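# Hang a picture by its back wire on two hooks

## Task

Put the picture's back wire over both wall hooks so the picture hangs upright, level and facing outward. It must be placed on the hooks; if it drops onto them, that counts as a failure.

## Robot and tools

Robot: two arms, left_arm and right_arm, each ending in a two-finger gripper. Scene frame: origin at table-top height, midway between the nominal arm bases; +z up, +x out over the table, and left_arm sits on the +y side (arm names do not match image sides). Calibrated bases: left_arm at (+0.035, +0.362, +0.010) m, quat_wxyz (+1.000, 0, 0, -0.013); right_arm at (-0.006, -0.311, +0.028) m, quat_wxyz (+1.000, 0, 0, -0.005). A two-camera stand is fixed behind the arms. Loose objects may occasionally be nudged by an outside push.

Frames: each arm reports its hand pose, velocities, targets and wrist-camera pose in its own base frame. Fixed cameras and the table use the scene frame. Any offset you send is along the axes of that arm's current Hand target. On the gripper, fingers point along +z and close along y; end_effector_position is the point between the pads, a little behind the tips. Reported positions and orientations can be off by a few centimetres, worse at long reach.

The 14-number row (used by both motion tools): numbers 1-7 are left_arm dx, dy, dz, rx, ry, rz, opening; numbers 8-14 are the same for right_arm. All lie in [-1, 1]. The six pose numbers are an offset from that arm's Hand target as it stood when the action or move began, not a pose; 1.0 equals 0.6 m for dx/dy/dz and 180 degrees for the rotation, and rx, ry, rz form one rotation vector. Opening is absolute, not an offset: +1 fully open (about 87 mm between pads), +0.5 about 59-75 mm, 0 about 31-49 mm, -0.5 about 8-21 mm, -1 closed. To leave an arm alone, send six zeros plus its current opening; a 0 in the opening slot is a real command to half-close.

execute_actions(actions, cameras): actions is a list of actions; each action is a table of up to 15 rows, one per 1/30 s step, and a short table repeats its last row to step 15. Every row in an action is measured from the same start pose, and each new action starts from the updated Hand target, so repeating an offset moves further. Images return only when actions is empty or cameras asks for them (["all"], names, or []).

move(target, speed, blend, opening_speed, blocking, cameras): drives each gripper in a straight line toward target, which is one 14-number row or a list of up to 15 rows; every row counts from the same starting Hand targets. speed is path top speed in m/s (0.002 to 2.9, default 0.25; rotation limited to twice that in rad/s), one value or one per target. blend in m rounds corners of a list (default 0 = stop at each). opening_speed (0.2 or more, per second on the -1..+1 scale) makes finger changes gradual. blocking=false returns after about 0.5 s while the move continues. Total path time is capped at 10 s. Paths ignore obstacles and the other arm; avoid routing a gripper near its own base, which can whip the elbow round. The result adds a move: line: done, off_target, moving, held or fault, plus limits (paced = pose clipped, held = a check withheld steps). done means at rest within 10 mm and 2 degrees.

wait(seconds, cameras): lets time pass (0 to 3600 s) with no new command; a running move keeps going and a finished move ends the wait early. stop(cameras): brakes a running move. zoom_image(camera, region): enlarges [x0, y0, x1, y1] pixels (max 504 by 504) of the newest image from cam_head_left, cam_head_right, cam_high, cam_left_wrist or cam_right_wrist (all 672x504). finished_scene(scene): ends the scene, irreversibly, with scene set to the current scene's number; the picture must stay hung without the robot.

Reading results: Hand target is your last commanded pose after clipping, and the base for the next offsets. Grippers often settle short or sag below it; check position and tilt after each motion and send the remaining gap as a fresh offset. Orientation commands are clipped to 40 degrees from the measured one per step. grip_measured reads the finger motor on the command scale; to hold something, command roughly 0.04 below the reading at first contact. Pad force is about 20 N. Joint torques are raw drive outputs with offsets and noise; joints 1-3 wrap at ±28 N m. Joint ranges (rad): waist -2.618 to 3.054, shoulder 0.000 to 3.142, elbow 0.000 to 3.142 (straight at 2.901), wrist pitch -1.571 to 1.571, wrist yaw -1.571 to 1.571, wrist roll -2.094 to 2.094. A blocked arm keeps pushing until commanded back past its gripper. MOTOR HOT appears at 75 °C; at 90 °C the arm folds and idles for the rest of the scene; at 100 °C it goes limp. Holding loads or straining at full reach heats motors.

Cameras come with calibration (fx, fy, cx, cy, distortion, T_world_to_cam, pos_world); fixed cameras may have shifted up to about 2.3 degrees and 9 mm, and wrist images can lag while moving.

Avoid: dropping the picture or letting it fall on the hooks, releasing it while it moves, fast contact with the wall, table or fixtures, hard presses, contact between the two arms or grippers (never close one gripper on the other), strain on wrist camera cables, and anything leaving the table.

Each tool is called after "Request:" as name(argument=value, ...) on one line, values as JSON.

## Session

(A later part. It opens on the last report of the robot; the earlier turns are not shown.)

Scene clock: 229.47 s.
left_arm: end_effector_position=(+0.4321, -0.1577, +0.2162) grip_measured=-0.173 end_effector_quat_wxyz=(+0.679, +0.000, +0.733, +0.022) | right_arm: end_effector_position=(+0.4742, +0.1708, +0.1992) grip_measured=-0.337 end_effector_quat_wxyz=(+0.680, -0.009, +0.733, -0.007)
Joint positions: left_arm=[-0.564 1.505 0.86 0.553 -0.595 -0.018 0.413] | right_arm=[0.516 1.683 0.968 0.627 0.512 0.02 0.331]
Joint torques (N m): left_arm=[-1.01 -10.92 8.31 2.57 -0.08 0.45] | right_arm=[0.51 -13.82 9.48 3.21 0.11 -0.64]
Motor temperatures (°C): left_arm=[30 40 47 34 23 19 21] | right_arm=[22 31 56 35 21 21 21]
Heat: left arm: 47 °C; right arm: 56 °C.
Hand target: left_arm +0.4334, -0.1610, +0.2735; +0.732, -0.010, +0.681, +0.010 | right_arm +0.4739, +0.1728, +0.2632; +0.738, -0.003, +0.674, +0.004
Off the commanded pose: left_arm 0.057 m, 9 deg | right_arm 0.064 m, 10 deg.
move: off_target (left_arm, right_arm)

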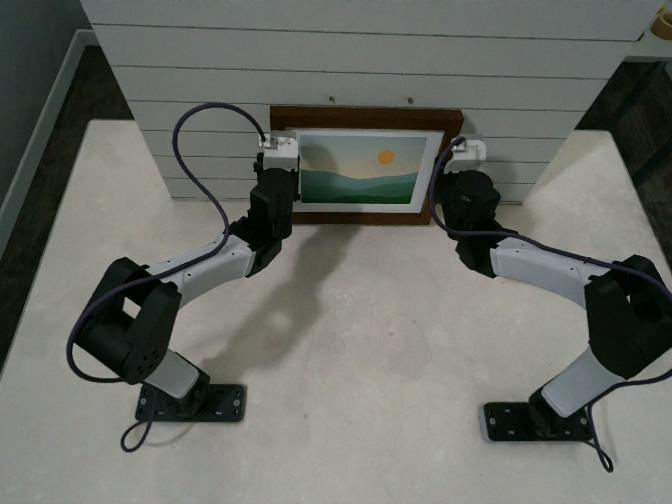

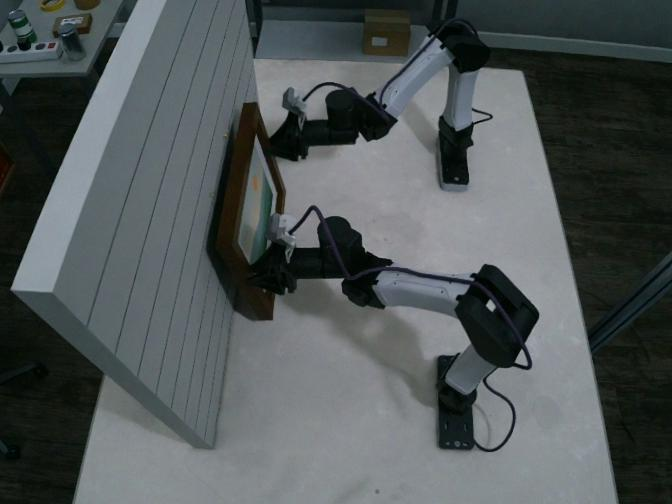

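Request:
move(target=[-0.233,0,0.016,0,-0.028,0,-0.7,-0.233,0,0.021,0,-0.028,0,-0.7], cameras=["all"], speed=0.12)

Scene clock: 237.70 s.
left_arm: end_effector_position=(+0.4369, -0.1580, +0.3537) grip_measured=-0.172 end_effector_quat_wxyz=(+0.713, +0.001, +0.700, +0.035) | right_arm: end_effector_position=(+0.4784, +0.1702, +0.3311) grip_measured=-0.333 end_effector_quat_wxyz=(+0.715, -0.003, +0.699, -0.013)
Joint positions: left_arm=[-0.573 1.437 1.255 0.206 -0.62 0.064 0.414] | right_arm=[0.521 1.579 1.298 0.307 0.534 -0.035 0.333]
Joint torques (N m): left_arm=[-0.75 -9.16 10.43 2.41 0.21 0.32] | right_arm=[0.39 -11.74 15.23 2.7 -0.19 -0.65]
Heat: left arm: 47 °C; right arm: 54 °C.
Hand target: left_arm +0.4328, -0.1609, +0.4137; +0.761, -0.009, +0.648, +0.010 | right_arm +0.4738, +0.1728, +0.4035; +0.767, -0.003, +0.641, +0.004
Off the commanded pose: left_arm 0.060 m, 9 deg | right_arm 0.073 m, 9 deg.
move: off_target (left_arm, right_arm)
cam_left_wrist: T_world_to_cam=[[0.05258, -0.99787, -0.03864, -0.16714], [-0.73567, -0.01254, -0.67723, 0.58559], [0.6753, 0.06403, -0.73476, 0.12348]] pos_world=[0.3562, -0.16734, 0.48084]
cam_right_wrist: T_world_to_cam=[[-0.01381, -0.99989, 0.00631, 0.17424], [-0.7469, 0.00612, -0.66491, 0.59912], [0.6648, -0.0139, -0.74689, 0.07082]] pos_world=[0.40281, 0.17153, 0.45015]

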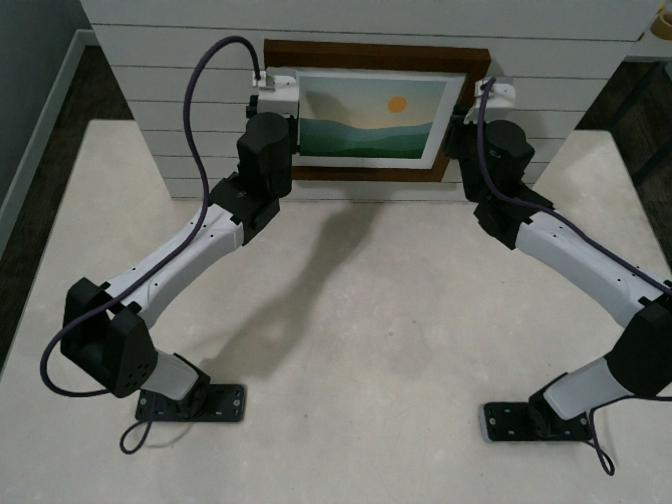

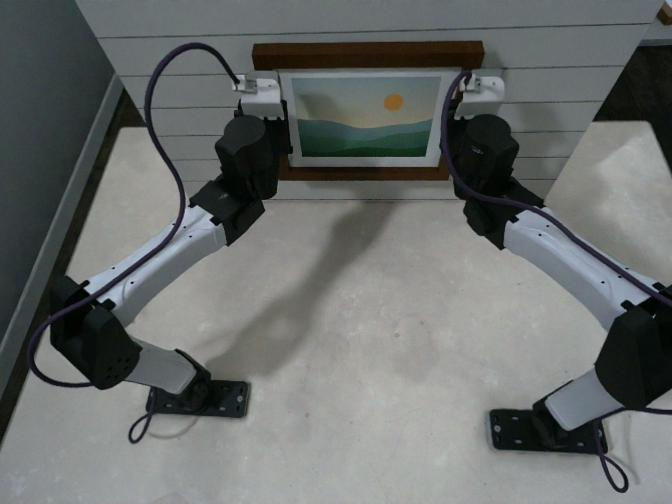

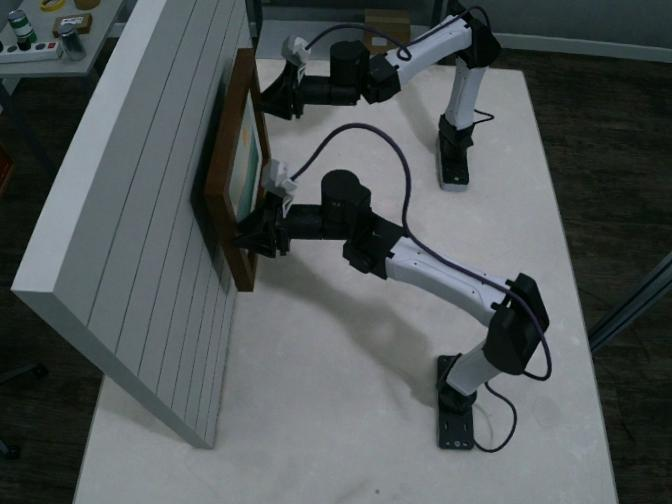

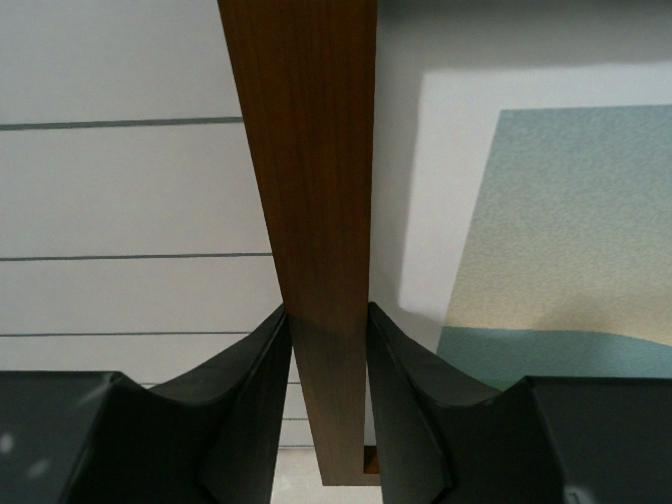

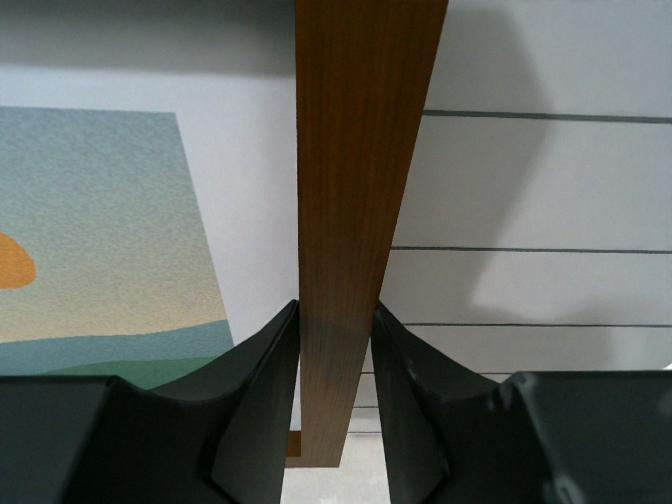

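Request:
move(target=[0.006,0,0.036,0,0,0,-0.7,-0.003,0,0.038,0,0,0,-0.7], cameras=["cam_high","cam_left_wrist"], speed=0.05)

Request:
zoom_image(camera="cam_high", region=[180, 20, 300, 300])

Scene clock: 247.63 s.
left_arm: end_effector_position=(+0.4497, -0.1584, +0.3665) grip_measured=-0.172 end_effector_quat_wxyz=(+0.720, +0.000, +0.693, +0.026) | right_arm: end_effector_position=(+0.4898, +0.1689, +0.3493) grip_measured=-0.336 end_effector_quat_wxyz=(+0.720, -0.008, +0.694, -0.012)
Joint positions: left_arm=[-0.547 1.473 1.318 0.203 -0.582 0.062 0.414] | right_arm=[0.5 1.61 1.387 0.264 0.504 -0.047 0.332]
Joint torques (N m): left_arm=[0.18 -6.67 10.43 2.48 0.21 0.28] | right_arm=[-0.4 -8.34 16.03 2.88 -0.21 -0.48]
Motor temperatures (°C): left_arm=[29 42 46 34 23 19 21] | right_arm=[22 34 56 35 21 21 21]
Heat: left arm: 46 °C; right arm: 56 °C.
Hand target: left_arm +0.4548, -0.1603, +0.4134; +0.761, -0.009, +0.648, +0.010 | right_arm +0.4959, +0.1730, +0.4096; +0.767, -0.003, +0.641, +0.004
Off the commanded pose: left_arm 0.047 m, 7 deg | right_arm 0.060 m, 8 deg.
move: off_target (left_arm, right_arm)
cam_left_wrist: T_world_to_cam=[[0.04095, -0.99886, -0.02467, -0.16775], [-0.72222, -0.01252, -0.69155, 0.60289], [0.69045, 0.04614, -0.72191, 0.10986]] pos_world=[0.36644, -0.16508, 0.4921]

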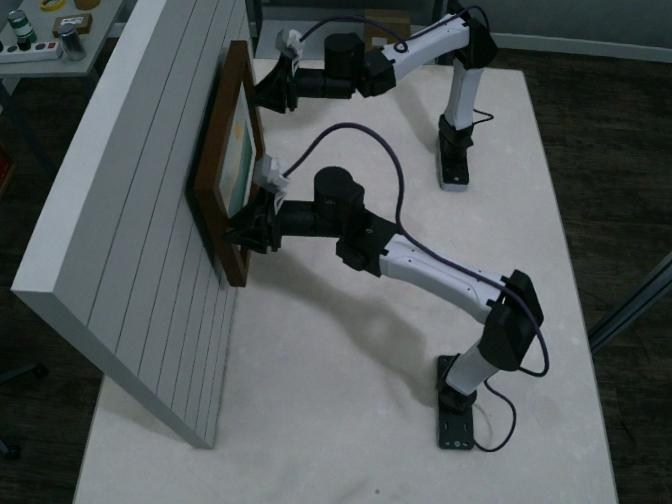

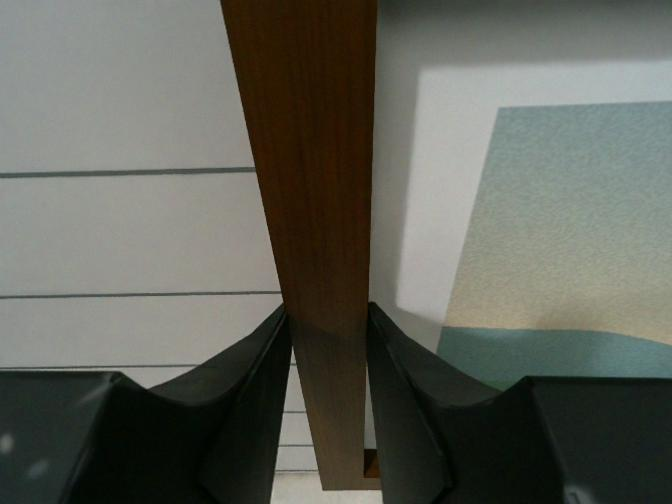

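Scaled by 1.800 from the camera's image (finer frame: 960x720).

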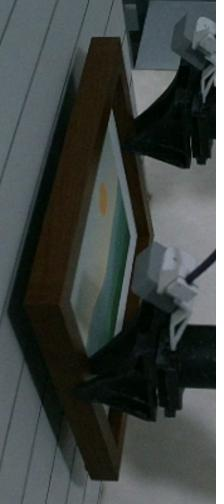

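Request:
move(target=[0.099,0,-0.016,0,0,0,-0.7,0.098,0,-0.018,0,0,0,-0.7], cameras=["cam_head_left","cam_head_right","cam_high"], speed=0.05)

Scene clock: 257.40 s.
left_arm: end_effector_position=(+0.4504, -0.1584, +0.3254) grip_measured=-0.173 end_effector_quat_wxyz=(+0.729, -0.007, +0.684, +0.018) | right_arm: end_effector_position=(+0.4922, +0.1693, +0.3130) grip_measured=-0.336 end_effector_quat_wxyz=(+0.725, -0.008, +0.689, -0.011)
Joint positions: left_arm=[-0.545 1.473 1.129 0.421 -0.578 0.057 0.414] | right_arm=[0.498 1.627 1.243 0.442 0.501 -0.056 0.332]
Joint torques (N m): left_arm=[0.1 -6.28 7.39 2.59 0.2 0.31] | right_arm=[-0.36 -8.38 9.39 3.39 -0.19 -0.38]
Motor temperatures (°C): left_arm=[28 42 46 35 23 19 21] | right_arm=[21 33 58 36 21 21 21]
Heat: left arm: 46 °C; right arm: 58 °C.
Hand target: left_arm +0.4548, -0.1604, +0.3534; +0.761, -0.009, +0.648, +0.010 | right_arm +0.4957, +0.1730, +0.3498; +0.767, -0.003, +0.641, +0.004
Off the commanded pose: left_arm 0.028 m, 6 deg | right_arm 0.037 m, 8 deg.
move: off_target (left_arm, right_arm)

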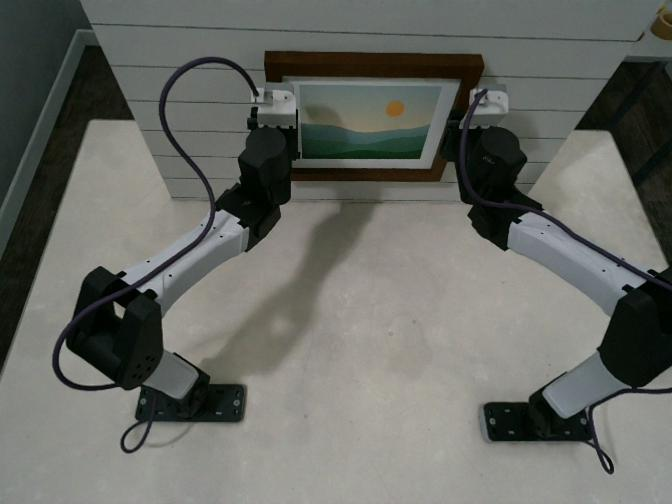

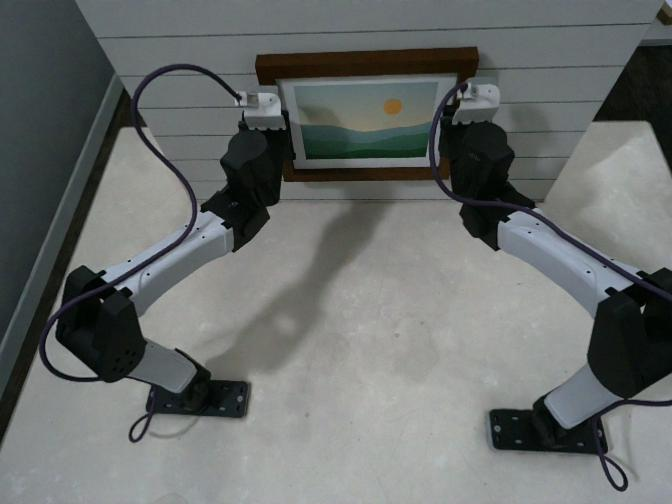

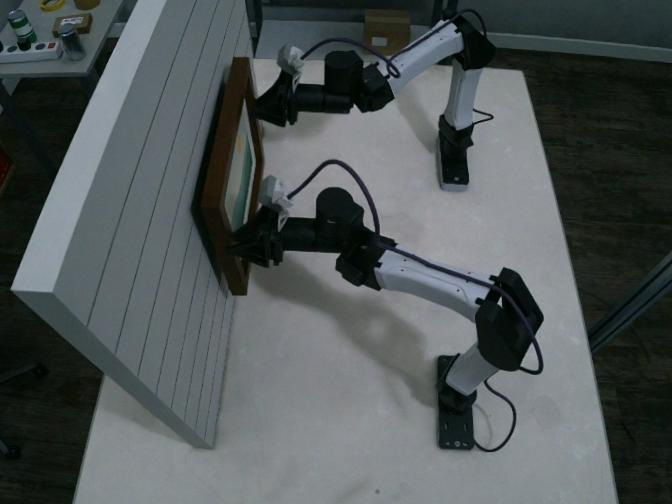

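Request:
move(target=[0.049,0,-0.008,0,0,0,-0.7,0.049,0,-0.009,0,0,0,-0.7], cameras=["cam_head_left"], speed=0.05)

Scene clock: 263.03 s.
left_arm: end_effector_position=(+0.4506, -0.1586, +0.2950) grip_measured=-0.173 end_effector_quat_wxyz=(+0.729, -0.006, +0.684, +0.018) | right_arm: end_effector_position=(+0.4920, +0.1694, +0.2828) grip_measured=-0.336 end_effector_quat_wxyz=(+0.725, -0.009, +0.689, -0.011)
Joint positions: left_arm=[-0.544 1.493 1.025 0.544 -0.575 0.057 0.414] | right_arm=[0.497 1.649 1.145 0.562 0.498 -0.056 0.332]
Joint torques (N m): left_arm=[0.06 -6.53 7.34 2.56 0.18 0.3] | right_arm=[-0.34 -8.53 9.31 3.4 -0.17 -0.37]
Motor temperatures (°C): left_arm=[28 41 46 36 23 19 21] | right_arm=[21 33 56 37 21 21 21]
Heat: left arm: 46 °C; right arm: 56 °C.
Hand target: left_arm +0.4547, -0.1603, +0.3235; +0.761, -0.009, +0.648, +0.010 | right_arm +0.4956, +0.1731, +0.3198; +0.767, -0.003, +0.641, +0.004
Off the commanded pose: left_arm 0.029 m, 6 deg | right_arm 0.037 m, 8 deg.
move: off_target (left_arm, right_arm)

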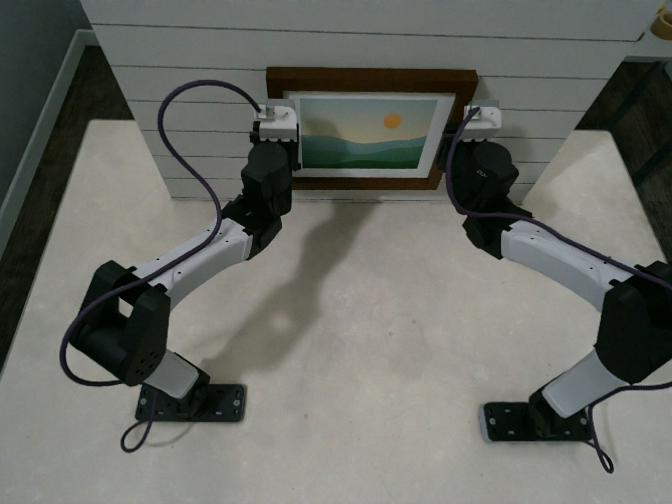

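Request:
move(target=[0.033,0,-0.0053,0,0,0,-0.7,0.033,0,-0.006,0,0,0,-0.7], speed=0.05)

Scene clock: 273.37 s.
left_arm: end_effector_position=(+0.4506, -0.1587, +0.2746) grip_measured=-0.173 end_effector_quat_wxyz=(+0.729, -0.005, +0.684, +0.017) | right_arm: end_effector_position=(+0.4920, +0.1695, +0.2627) grip_measured=-0.336 end_effector_quat_wxyz=(+0.725, -0.010, +0.688, -0.011)
Joint positions: left_arm=[-0.544 1.514 0.962 0.628 -0.574 0.057 0.414] | right_arm=[0.497 1.672 1.087 0.644 0.497 -0.057 0.332]
Joint torques (N m): left_arm=[0.08 -6.68 7.27 2.57 0.17 0.3] | right_arm=[-0.34 -8.68 9.14 3.39 -0.16 -0.37]
Motor temperatures (°C): left_arm=[28 41 45 36 23 19 21] | right_arm=[21 33 55 38 21 21 21]
Heat: left arm: 45 °C; right arm: 55 °C.
Hand target: left_arm +0.4547, -0.1604, +0.3034; +0.761, -0.009, +0.648, +0.010 | right_arm +0.4956, +0.1731, +0.2998; +0.767, -0.003, +0.641, +0.004
Off the commanded pose: left_arm 0.029 m, 6 deg | right_arm 0.037 m, 7 deg.
move: off_target (left_arm, right_arm)

Request:
execute_actions(actions=[])

Request:
zoom_image(camera="cam_high", region=[180, 50, 280, 150])

Request:
zoom_image(camera="cam_high", region=[180, 170, 280, 310])

Scene clock: 283.27 s.
left_arm: end_effector_position=(+0.4506, -0.1587, +0.2746) grip_measured=-0.173 end_effector_quat_wxyz=(+0.729, -0.005, +0.684, +0.017) | right_arm: end_effector_position=(+0.4920, +0.1695, +0.2628) grip_measured=-0.336 end_effector_quat_wxyz=(+0.725, -0.010, +0.688, -0.011)
Joint positions: left_arm=[-0.544 1.514 0.962 0.628 -0.574 0.057 0.414] | right_arm=[0.497 1.672 1.087 0.645 0.497 -0.057 0.332]
Joint velocities: within noise
Joint torques (N m): left_arm=[0.06 -6.68 7.25 2.57 0.17 0.3] | right_arm=[-0.32 -8.66 9.16 3.39 -0.17 -0.36]
Motor temperatures (°C): left_arm=[28 41 45 37 23 19 21] | right_arm=[21 33 53 38 21 21 21]
Heat: left arm: 45 °C; right arm: 53 °C.
Hand target: left_arm +0.4547, -0.1604, +0.3033; +0.761, -0.009, +0.648, +0.010 | right_arm +0.4956, +0.1731, +0.2998; +0.767, -0.003, +0.641, +0.004
Tool commands: left_gripper/opening=-0.7 right_gripper/opening=-0.7
Off the commanded pose: left_arm 0.029 m, 6 deg | right_arm 0.037 m, 7 deg.
camera_calibration:
cam_left_wrist: T_world_to_cam=[[0.03645, -0.99933, -0.00441, -0.17401], [-0.70532, -0.0226, -0.70852, 0.53548], [0.70795, 0.02894, -0.70567, 0.02793]] pos_world=[0.36426, -0.1626, 0.39834]
cam_right_wrist: T_world_to_cam=[[-0.00234, -0.99992, 0.01237, 0.16691], [-0.72623, -0.0068, -0.68742, 0.56185], [0.68745, -0.0106, -0.72615, -0.00636]] pos_world=[0.4128, 0.17065, 0.37954]

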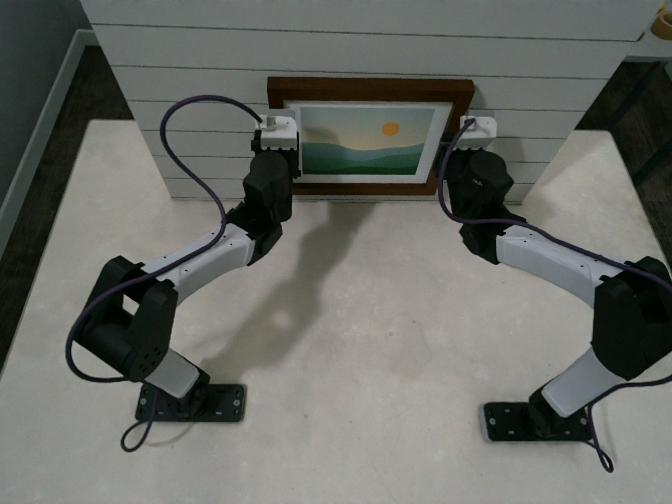

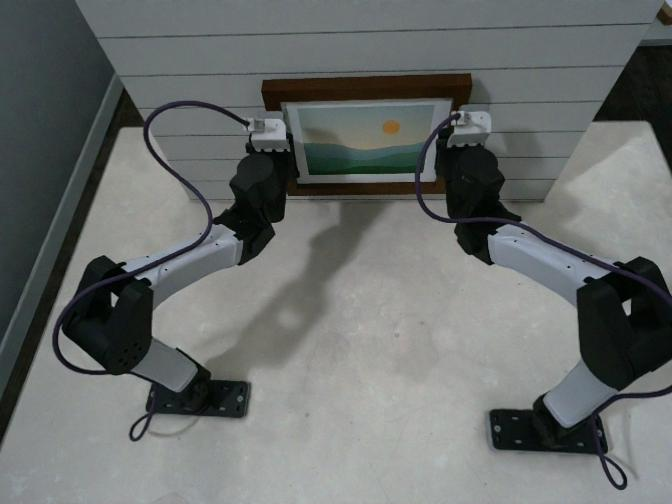

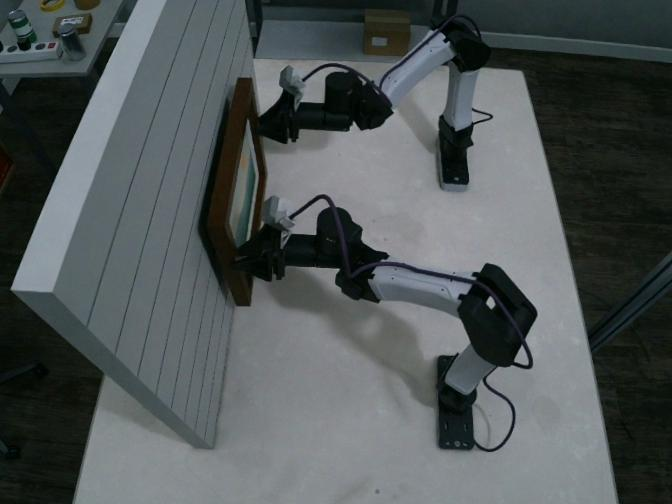

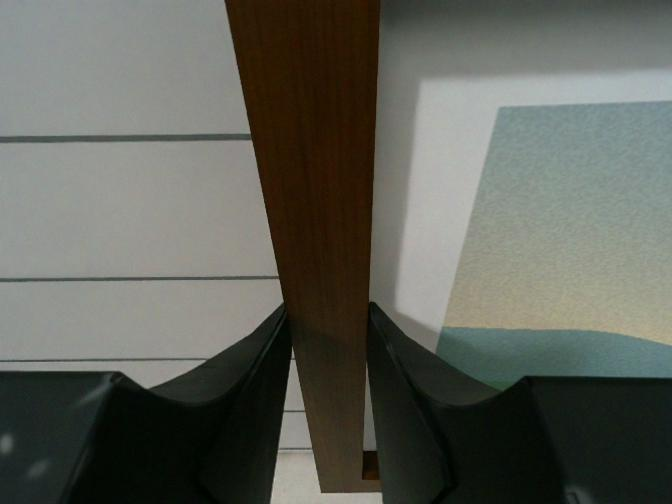

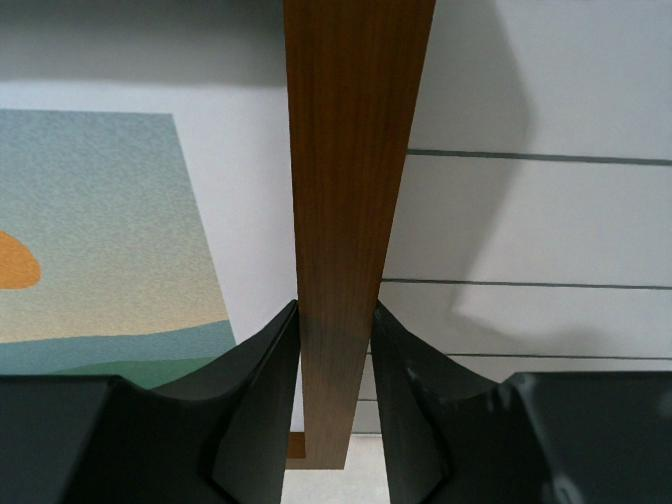

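Scaled by 5.040 from the camera's image (finer frame: 960x720).

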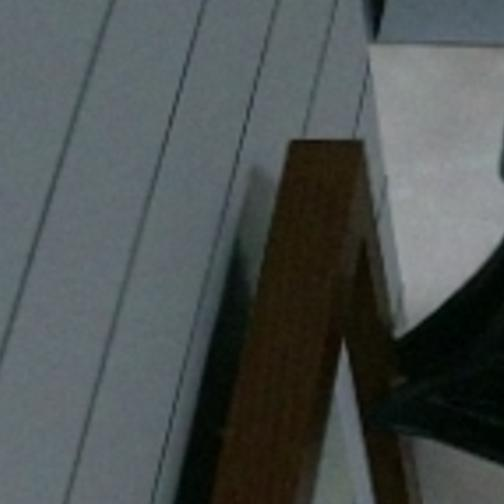

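Scaled by 3.600 from the camera's image (finer frame: 960x720).

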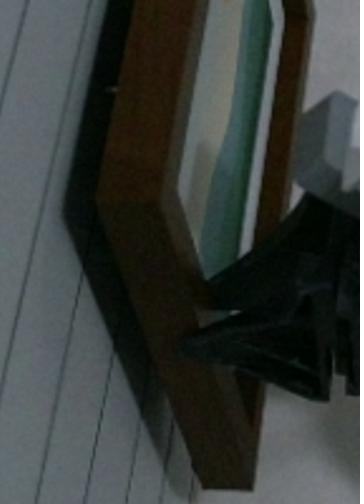

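Request:
zoom_image(camera="cam_high", region=[200, 115, 240, 205])

Scaled by 5.600 from the camera's image (finer frame: 960x720).

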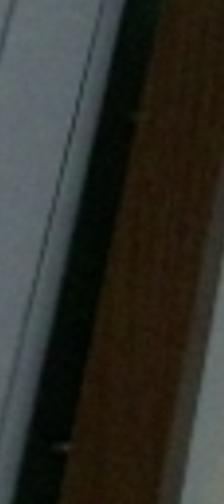

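Request:
move(target=[[-0.1645,0,0.024,0,0.022,0,-0.7,-0.164,0,0.0265,0,0.022,0,-0.7],[-0.157,0,0.068,0,0.022,0,-0.7,-0.157,0,0.070,0,0.022,0,-0.7]], cameras=["cam_head_left","cam_high"], speed=[0.12,0.05])

Request:
zoom_image(camera="cam_high", region=[180, 30, 280, 130])

Scene clock: 301.70 s.
left_arm: end_effector_position=(+0.4713, -0.1575, +0.3580) grip_measured=-0.173 end_effector_quat_wxyz=(+0.697, -0.004, +0.716, +0.023) | right_arm: end_effector_position=(+0.5092, +0.1688, +0.3428) grip_measured=-0.336 end_effector_quat_wxyz=(+0.697, -0.005, +0.717, -0.012)
Joint positions: left_arm=[-0.508 1.553 1.429 0.094 -0.545 0.011 0.414] | right_arm=[0.473 1.687 1.512 0.143 0.483 -0.01 0.332]
Joint torques (N m): left_arm=[0.39 -6.89 10.69 2.48 0.2 0.3] | right_arm=[-0.88 -8.18 16.39 2.91 -0.26 -0.46]
Heat: left arm: 46 °C; right arm: 51 °C.
Hand target: left_arm +0.4800, -0.1595, +0.4030; +0.738, -0.010, +0.674, +0.010 | right_arm +0.5202, +0.1733, +0.3997; +0.745, -0.003, +0.667, +0.004
Off the commanded pose: left_arm 0.046 m, 7 deg | right_arm 0.058 m, 8 deg.
move: off_target (left_arm, right_arm)

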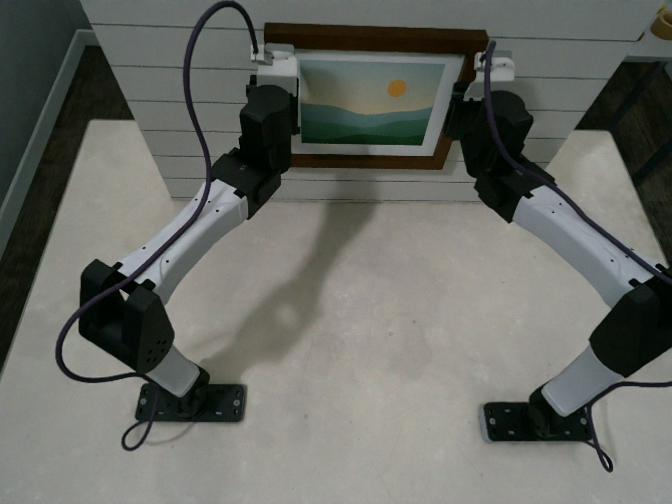

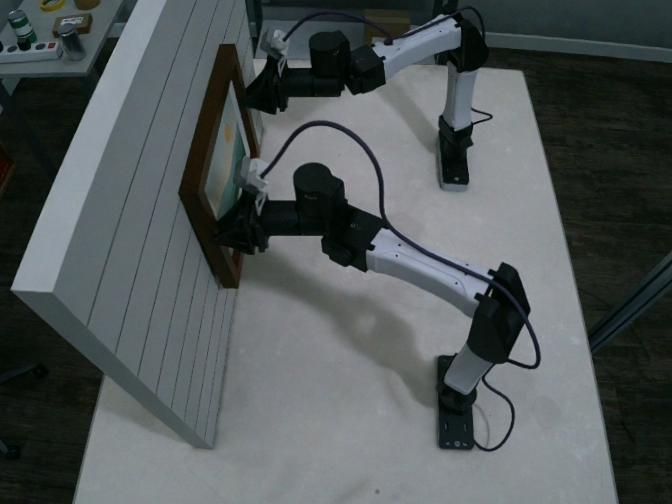

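Scaled by 5.040 from the camera's image (finer frame: 960x720).

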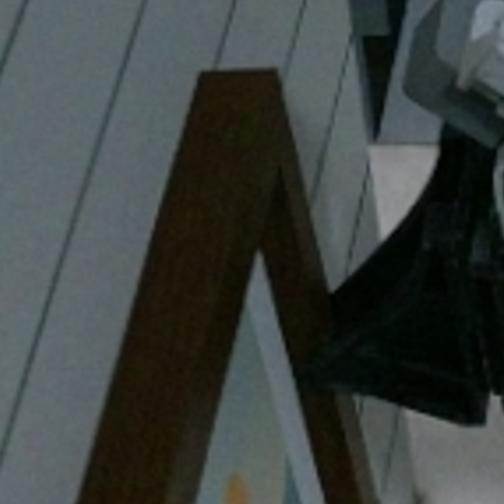

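Request:
move(target=[0.116,0,-0.0105,0,0,0,-0.7,0.116,0,-0.0128,0,0,0,-0.7], speed=0.06)

Request:
move(target=[0.05,0,-0.0045,0,0,0,-0.7,0.05,0,-0.0055,0,0,0,-0.7], speed=0.05)

Scene clock: 309.03 s.
left_arm: end_effector_position=(+0.4732, -0.1569, +0.3278) grip_measured=-0.174 end_effector_quat_wxyz=(+0.727, -0.015, +0.687, +0.016) | right_arm: end_effector_position=(+0.5121, +0.1662, +0.3198) grip_measured=-0.339 end_effector_quat_wxyz=(+0.723, -0.001, +0.691, -0.018)
Joint positions: left_arm=[-0.508 1.546 1.215 0.397 -0.551 0.034 0.413] | right_arm=[0.473 1.69 1.346 0.396 0.496 -0.05 0.33]
Joint torques (N m): left_arm=[0.59 -5.49 6.64 2.16 0.31 0.09] | right_arm=[-1.1 -6.5 8.39 2.99 -0.44 -0.07]
Heat: left arm: 45 °C; right arm: 51 °C.
Hand target: left_arm +0.4800, -0.1597, +0.3330; +0.738, -0.010, +0.674, +0.010 | right_arm +0.5202, +0.1731, +0.3298; +0.745, -0.003, +0.667, +0.004
Off the commanded pose: left_arm 0.009 m, 2 deg | right_arm 0.015 m, 4 deg.
move: off_target (right_arm)

Scene clock: 310.07 s.
left_arm: end_effector_position=(+0.4732, -0.1575, +0.2965) grip_measured=-0.174 end_effector_quat_wxyz=(+0.725, -0.017, +0.689, +0.013) | right_arm: end_effector_position=(+0.5125, +0.1667, +0.2896) grip_measured=-0.340 end_effector_quat_wxyz=(+0.723, -0.001, +0.691, -0.017)
Joint positions: left_arm=[-0.508 1.564 1.114 0.509 -0.55 0.025 0.413] | right_arm=[0.473 1.711 1.248 0.514 0.494 -0.05 0.33]
Joint torques (N m): left_arm=[0.58 -5.46 6.61 2.22 0.29 0.16] | right_arm=[-1.1 -6.5 8.38 3 -0.43 -0.07]
Heat: left arm: 45 °C; right arm: 51 °C.
Hand target: left_arm +0.4800, -0.1598, +0.3029; +0.738, -0.010, +0.674, +0.010 | right_arm +0.5202, +0.1732, +0.2995; +0.745, -0.003, +0.667, +0.004
Off the commanded pose: left_arm 0.010 m, 2 deg | right_arm 0.014 m, 4 deg.
move: off_target (right_arm)

Request:
move(target=[0.04,0,-0.0036,0,0,0,-0.7,0.05,0,-0.0055,0,0,0,-0.7], speed=0.05, cameras=["cam_head_left","cam_head_right","cam_high"])

Request:
zoom_image(camera="cam_high", region=[180, 50, 280, 150])

Scene clock: 315.17 s.
left_arm: end_effector_position=(+0.4733, -0.1571, +0.2780) grip_measured=-0.174 end_effector_quat_wxyz=(+0.729, -0.016, +0.684, +0.014) | right_arm: end_effector_position=(+0.5128, +0.1666, +0.2686) grip_measured=-0.340 end_effector_quat_wxyz=(+0.731, +0.001, +0.682, -0.015)
Joint positions: left_arm=[-0.508 1.585 1.043 0.617 -0.55 0.036 0.413] | right_arm=[0.473 1.737 1.167 0.65 0.494 -0.057 0.33]
Joint torques (N m): left_arm=[0.61 -5.11 6.35 2.14 0.3 0.05] | right_arm=[-1.11 -5.74 8.03 2.8 -0.44 0]
Heat: left arm: 45 °C; right arm: 51 °C.
Hand target: left_arm +0.4800, -0.1598, +0.2789; +0.738, -0.010, +0.674, +0.010 | right_arm +0.5202, +0.1732, +0.2694; +0.745, -0.003, +0.667, +0.004
Off the commanded pose: left_arm 0.007 m, 2 deg | right_arm 0.010 m, 3 deg.
move: off_target (right_arm)

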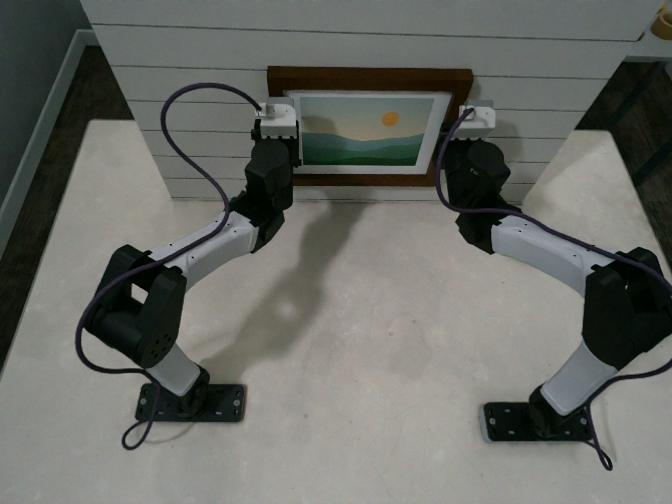

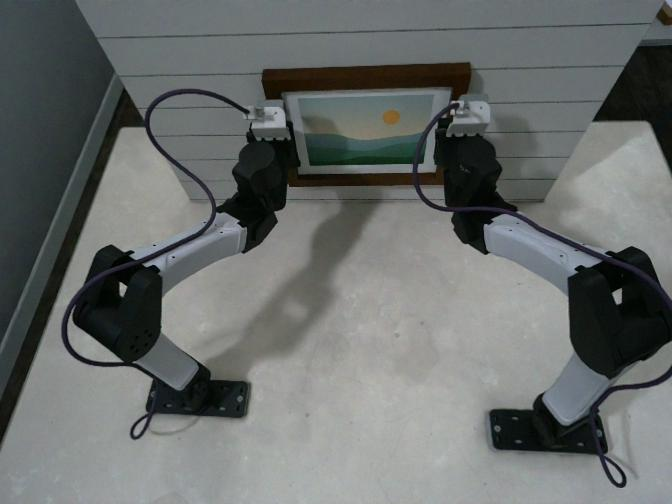

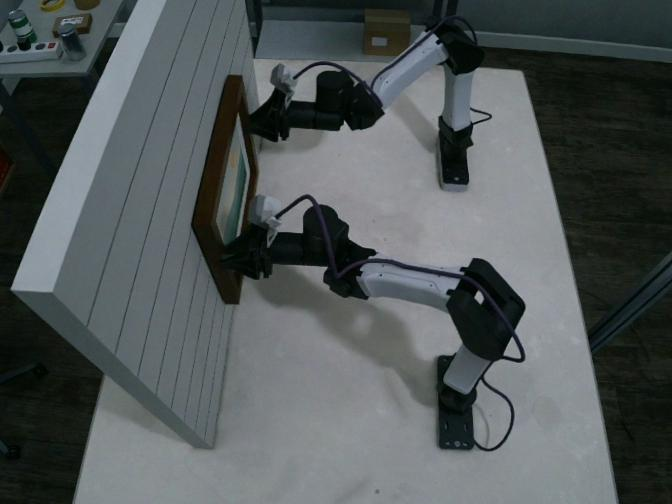

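Scaled by 5.040 from the camera's image (finer frame: 960x720).

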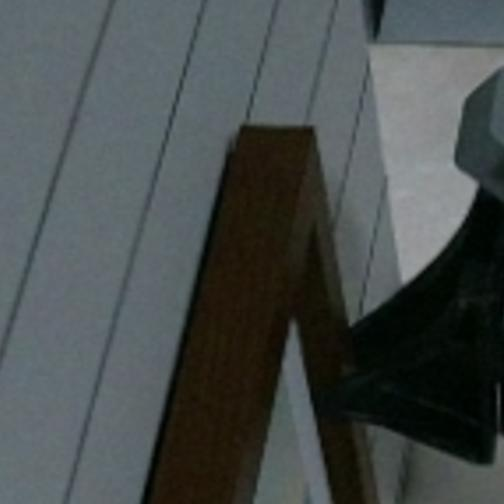

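Request:
move(target=[0.026,0,-0.0023,0,0,0,-0.7,0.03,0,-0.0033,0,0,0,-0.7], speed=0.05)

Scene clock: 321.47 s.
left_arm: end_effector_position=(+0.4735, -0.1567, +0.2746) grip_measured=-0.175 end_effector_quat_wxyz=(+0.741, -0.018, +0.671, +0.012) | right_arm: end_effector_position=(+0.5129, +0.1665, +0.2651) grip_measured=-0.343 end_effector_quat_wxyz=(+0.746, +0.007, +0.665, -0.010)
Joint positions: left_arm=[-0.508 1.598 1.005 0.71 -0.548 0.051 0.412] | right_arm=[0.473 1.755 1.124 0.762 0.493 -0.066 0.329]
Joint torques (N m): left_arm=[0.61 -4.46 5.76 1.85 0.3 -0.07] | right_arm=[-1.13 -5 7.5 2.3 -0.44 0.09]
Heat: left arm: 45 °C; right arm: 50 °C.
Hand target: left_arm +0.4801, -0.1598, +0.2630; +0.738, -0.010, +0.674, +0.010 | right_arm +0.5202, +0.1732, +0.2513; +0.745, -0.003, +0.667, +0.004
Off the commanded pose: left_arm 0.014 m, 1 deg | right_arm 0.017 m, 2 deg.
move: off_target (left_arm, right_arm)

Request:
move(target=[-0.013,0,-0.008,0,0,0,-0.7,-0.013,0,-0.008,0,0,0,-0.7], speed=0.05, cameras=["cam_head_left","cam_head_right","cam_high","cam_left_wrist","cam_right_wrist"])

Request:
zoom_image(camera="cam_head_left", region=[250, 40, 490, 210])

Request:
zoom_image(camera="cam_head_right", region=[250, 40, 490, 210])

Scene clock: 329.60 s.
left_arm: end_effector_position=(+0.4735, -0.1567, +0.2744) grip_measured=-0.175 end_effector_quat_wxyz=(+0.741, -0.018, +0.671, +0.013) | right_arm: end_effector_position=(+0.5127, +0.1668, +0.2651) grip_measured=-0.343 end_effector_quat_wxyz=(+0.746, +0.006, +0.665, -0.010)
Joint positions: left_arm=[-0.508 1.598 1.005 0.709 -0.548 0.051 0.412] | right_arm=[0.474 1.755 1.124 0.762 0.493 -0.066 0.329]
Joint torques (N m): left_arm=[-0.02 -6.65 5.98 1.58 0.23 -0.06] | right_arm=[-0.54 -7.32 7.31 2.04 -0.38 0.09]
Heat: left arm: 44 °C; right arm: 50 °C.
Hand target: left_arm +0.4746, -0.1600, +0.2704; +0.738, -0.010, +0.674, +0.010 | right_arm +0.5145, +0.1733, +0.2585; +0.745, -0.003, +0.667, +0.004
Off the commanded pose: left_arm 0.005 m, 1 deg | right_arm 0.009 m, 2 deg.
move: done
cam_left_wrist: T_world_to_cam=[[0.04611, -0.99872, 0.02093, -0.18424], [-0.67874, -0.0467, -0.73289, 0.54189], [0.73293, 0.01959, -0.68002, -0.00875]] pos_world=[0.38271, -0.15852, 0.39505]
cam_right_wrist: T_world_to_cam=[[-0.0226, -0.99967, -0.01199, 0.18105], [-0.68143, 0.02418, -0.73149, 0.562], [0.73154, -0.00836, -0.68175, -0.05374]] pos_world=[0.42637, 0.16695, 0.37662]

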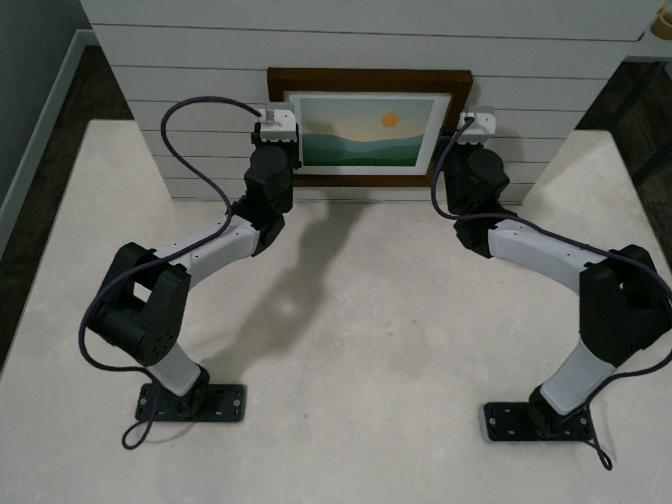

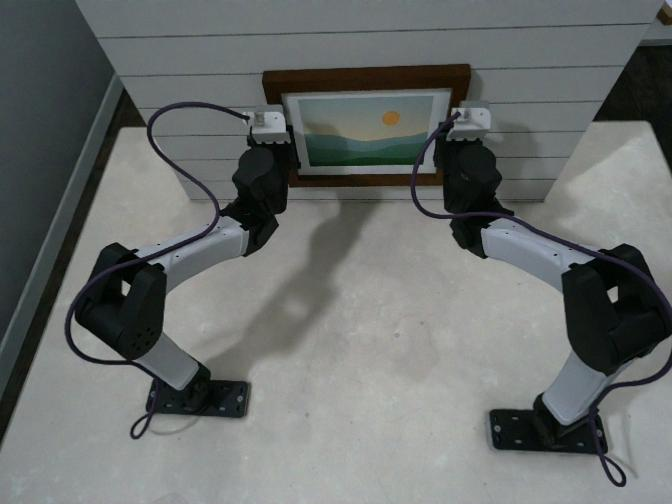

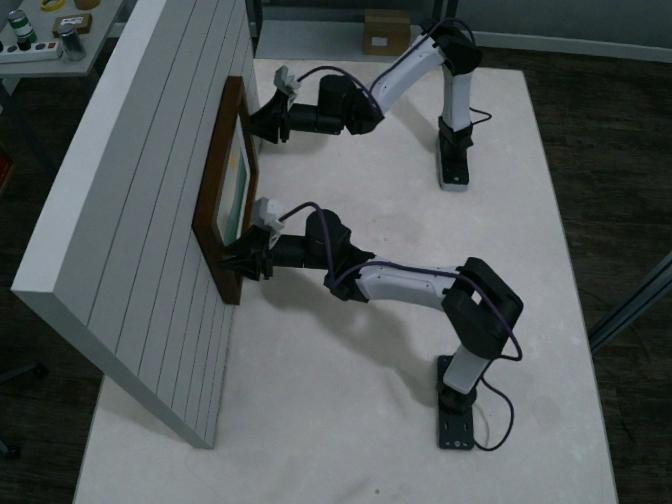

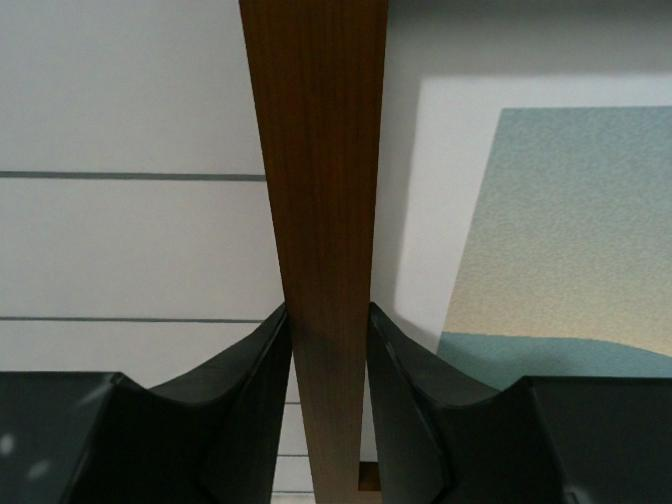

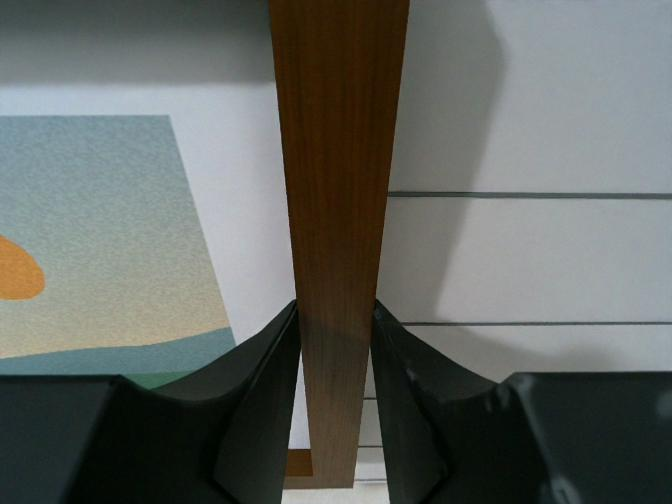

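Scaled by 2.100 from the camera's image (finer frame: 960x720).

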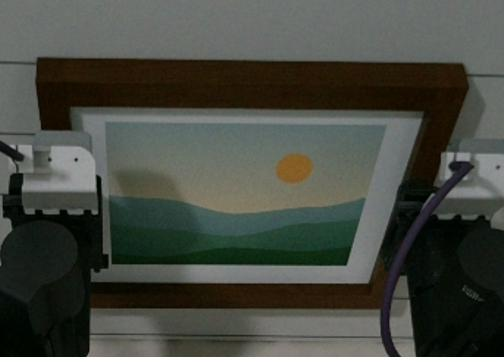

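Scaled by 2.100 from the camera's image (finer frame: 960x720).

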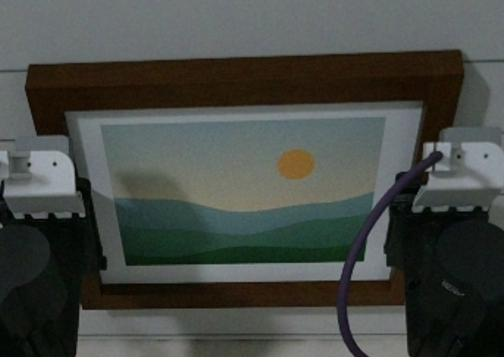

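Request:
move(target=[-0.025,0,0,0,0,0,-0.7,0.012,0,0,0,0,0,-0.7], speed=0.05)

Scene clock: 370.93 s.
left_arm: end_effector_position=(+0.4733, -0.1567, +0.2739) grip_measured=-0.175 end_effector_quat_wxyz=(+0.735, -0.015, +0.677, +0.015) | right_arm: end_effector_position=(+0.5121, +0.1675, +0.2648) grip_measured=-0.343 end_effector_quat_wxyz=(+0.748, +0.005, +0.663, -0.007)
Joint positions: left_arm=[-0.508 1.594 1.017 0.673 -0.548 0.049 0.412] | right_arm=[0.474 1.755 1.116 0.777 0.487 -0.066 0.328]
Joint torques (N m): left_arm=[-0.18 -8.31 7.94 1.37 0.21 -0.03] | right_arm=[-0.64 -6.17 6.58 2.19 -0.33 0.09]
Motor temperatures (°C): left_arm=[26 41 43 35 23 19 22] | right_arm=[21 30 47 35 21 21 21]
Heat: left arm: 43 °C; right arm: 47 °C.
Hand target: left_arm +0.4732, -0.1599, +0.2855; +0.738, -0.010, +0.674, +0.010 | right_arm +0.5153, +0.1734, +0.2513; +0.745, -0.003, +0.667, +0.004
Off the commanded pose: left_arm 0.012 m, 1 deg | right_arm 0.015 m, 2 deg.
move: off_target (left_arm, right_arm)


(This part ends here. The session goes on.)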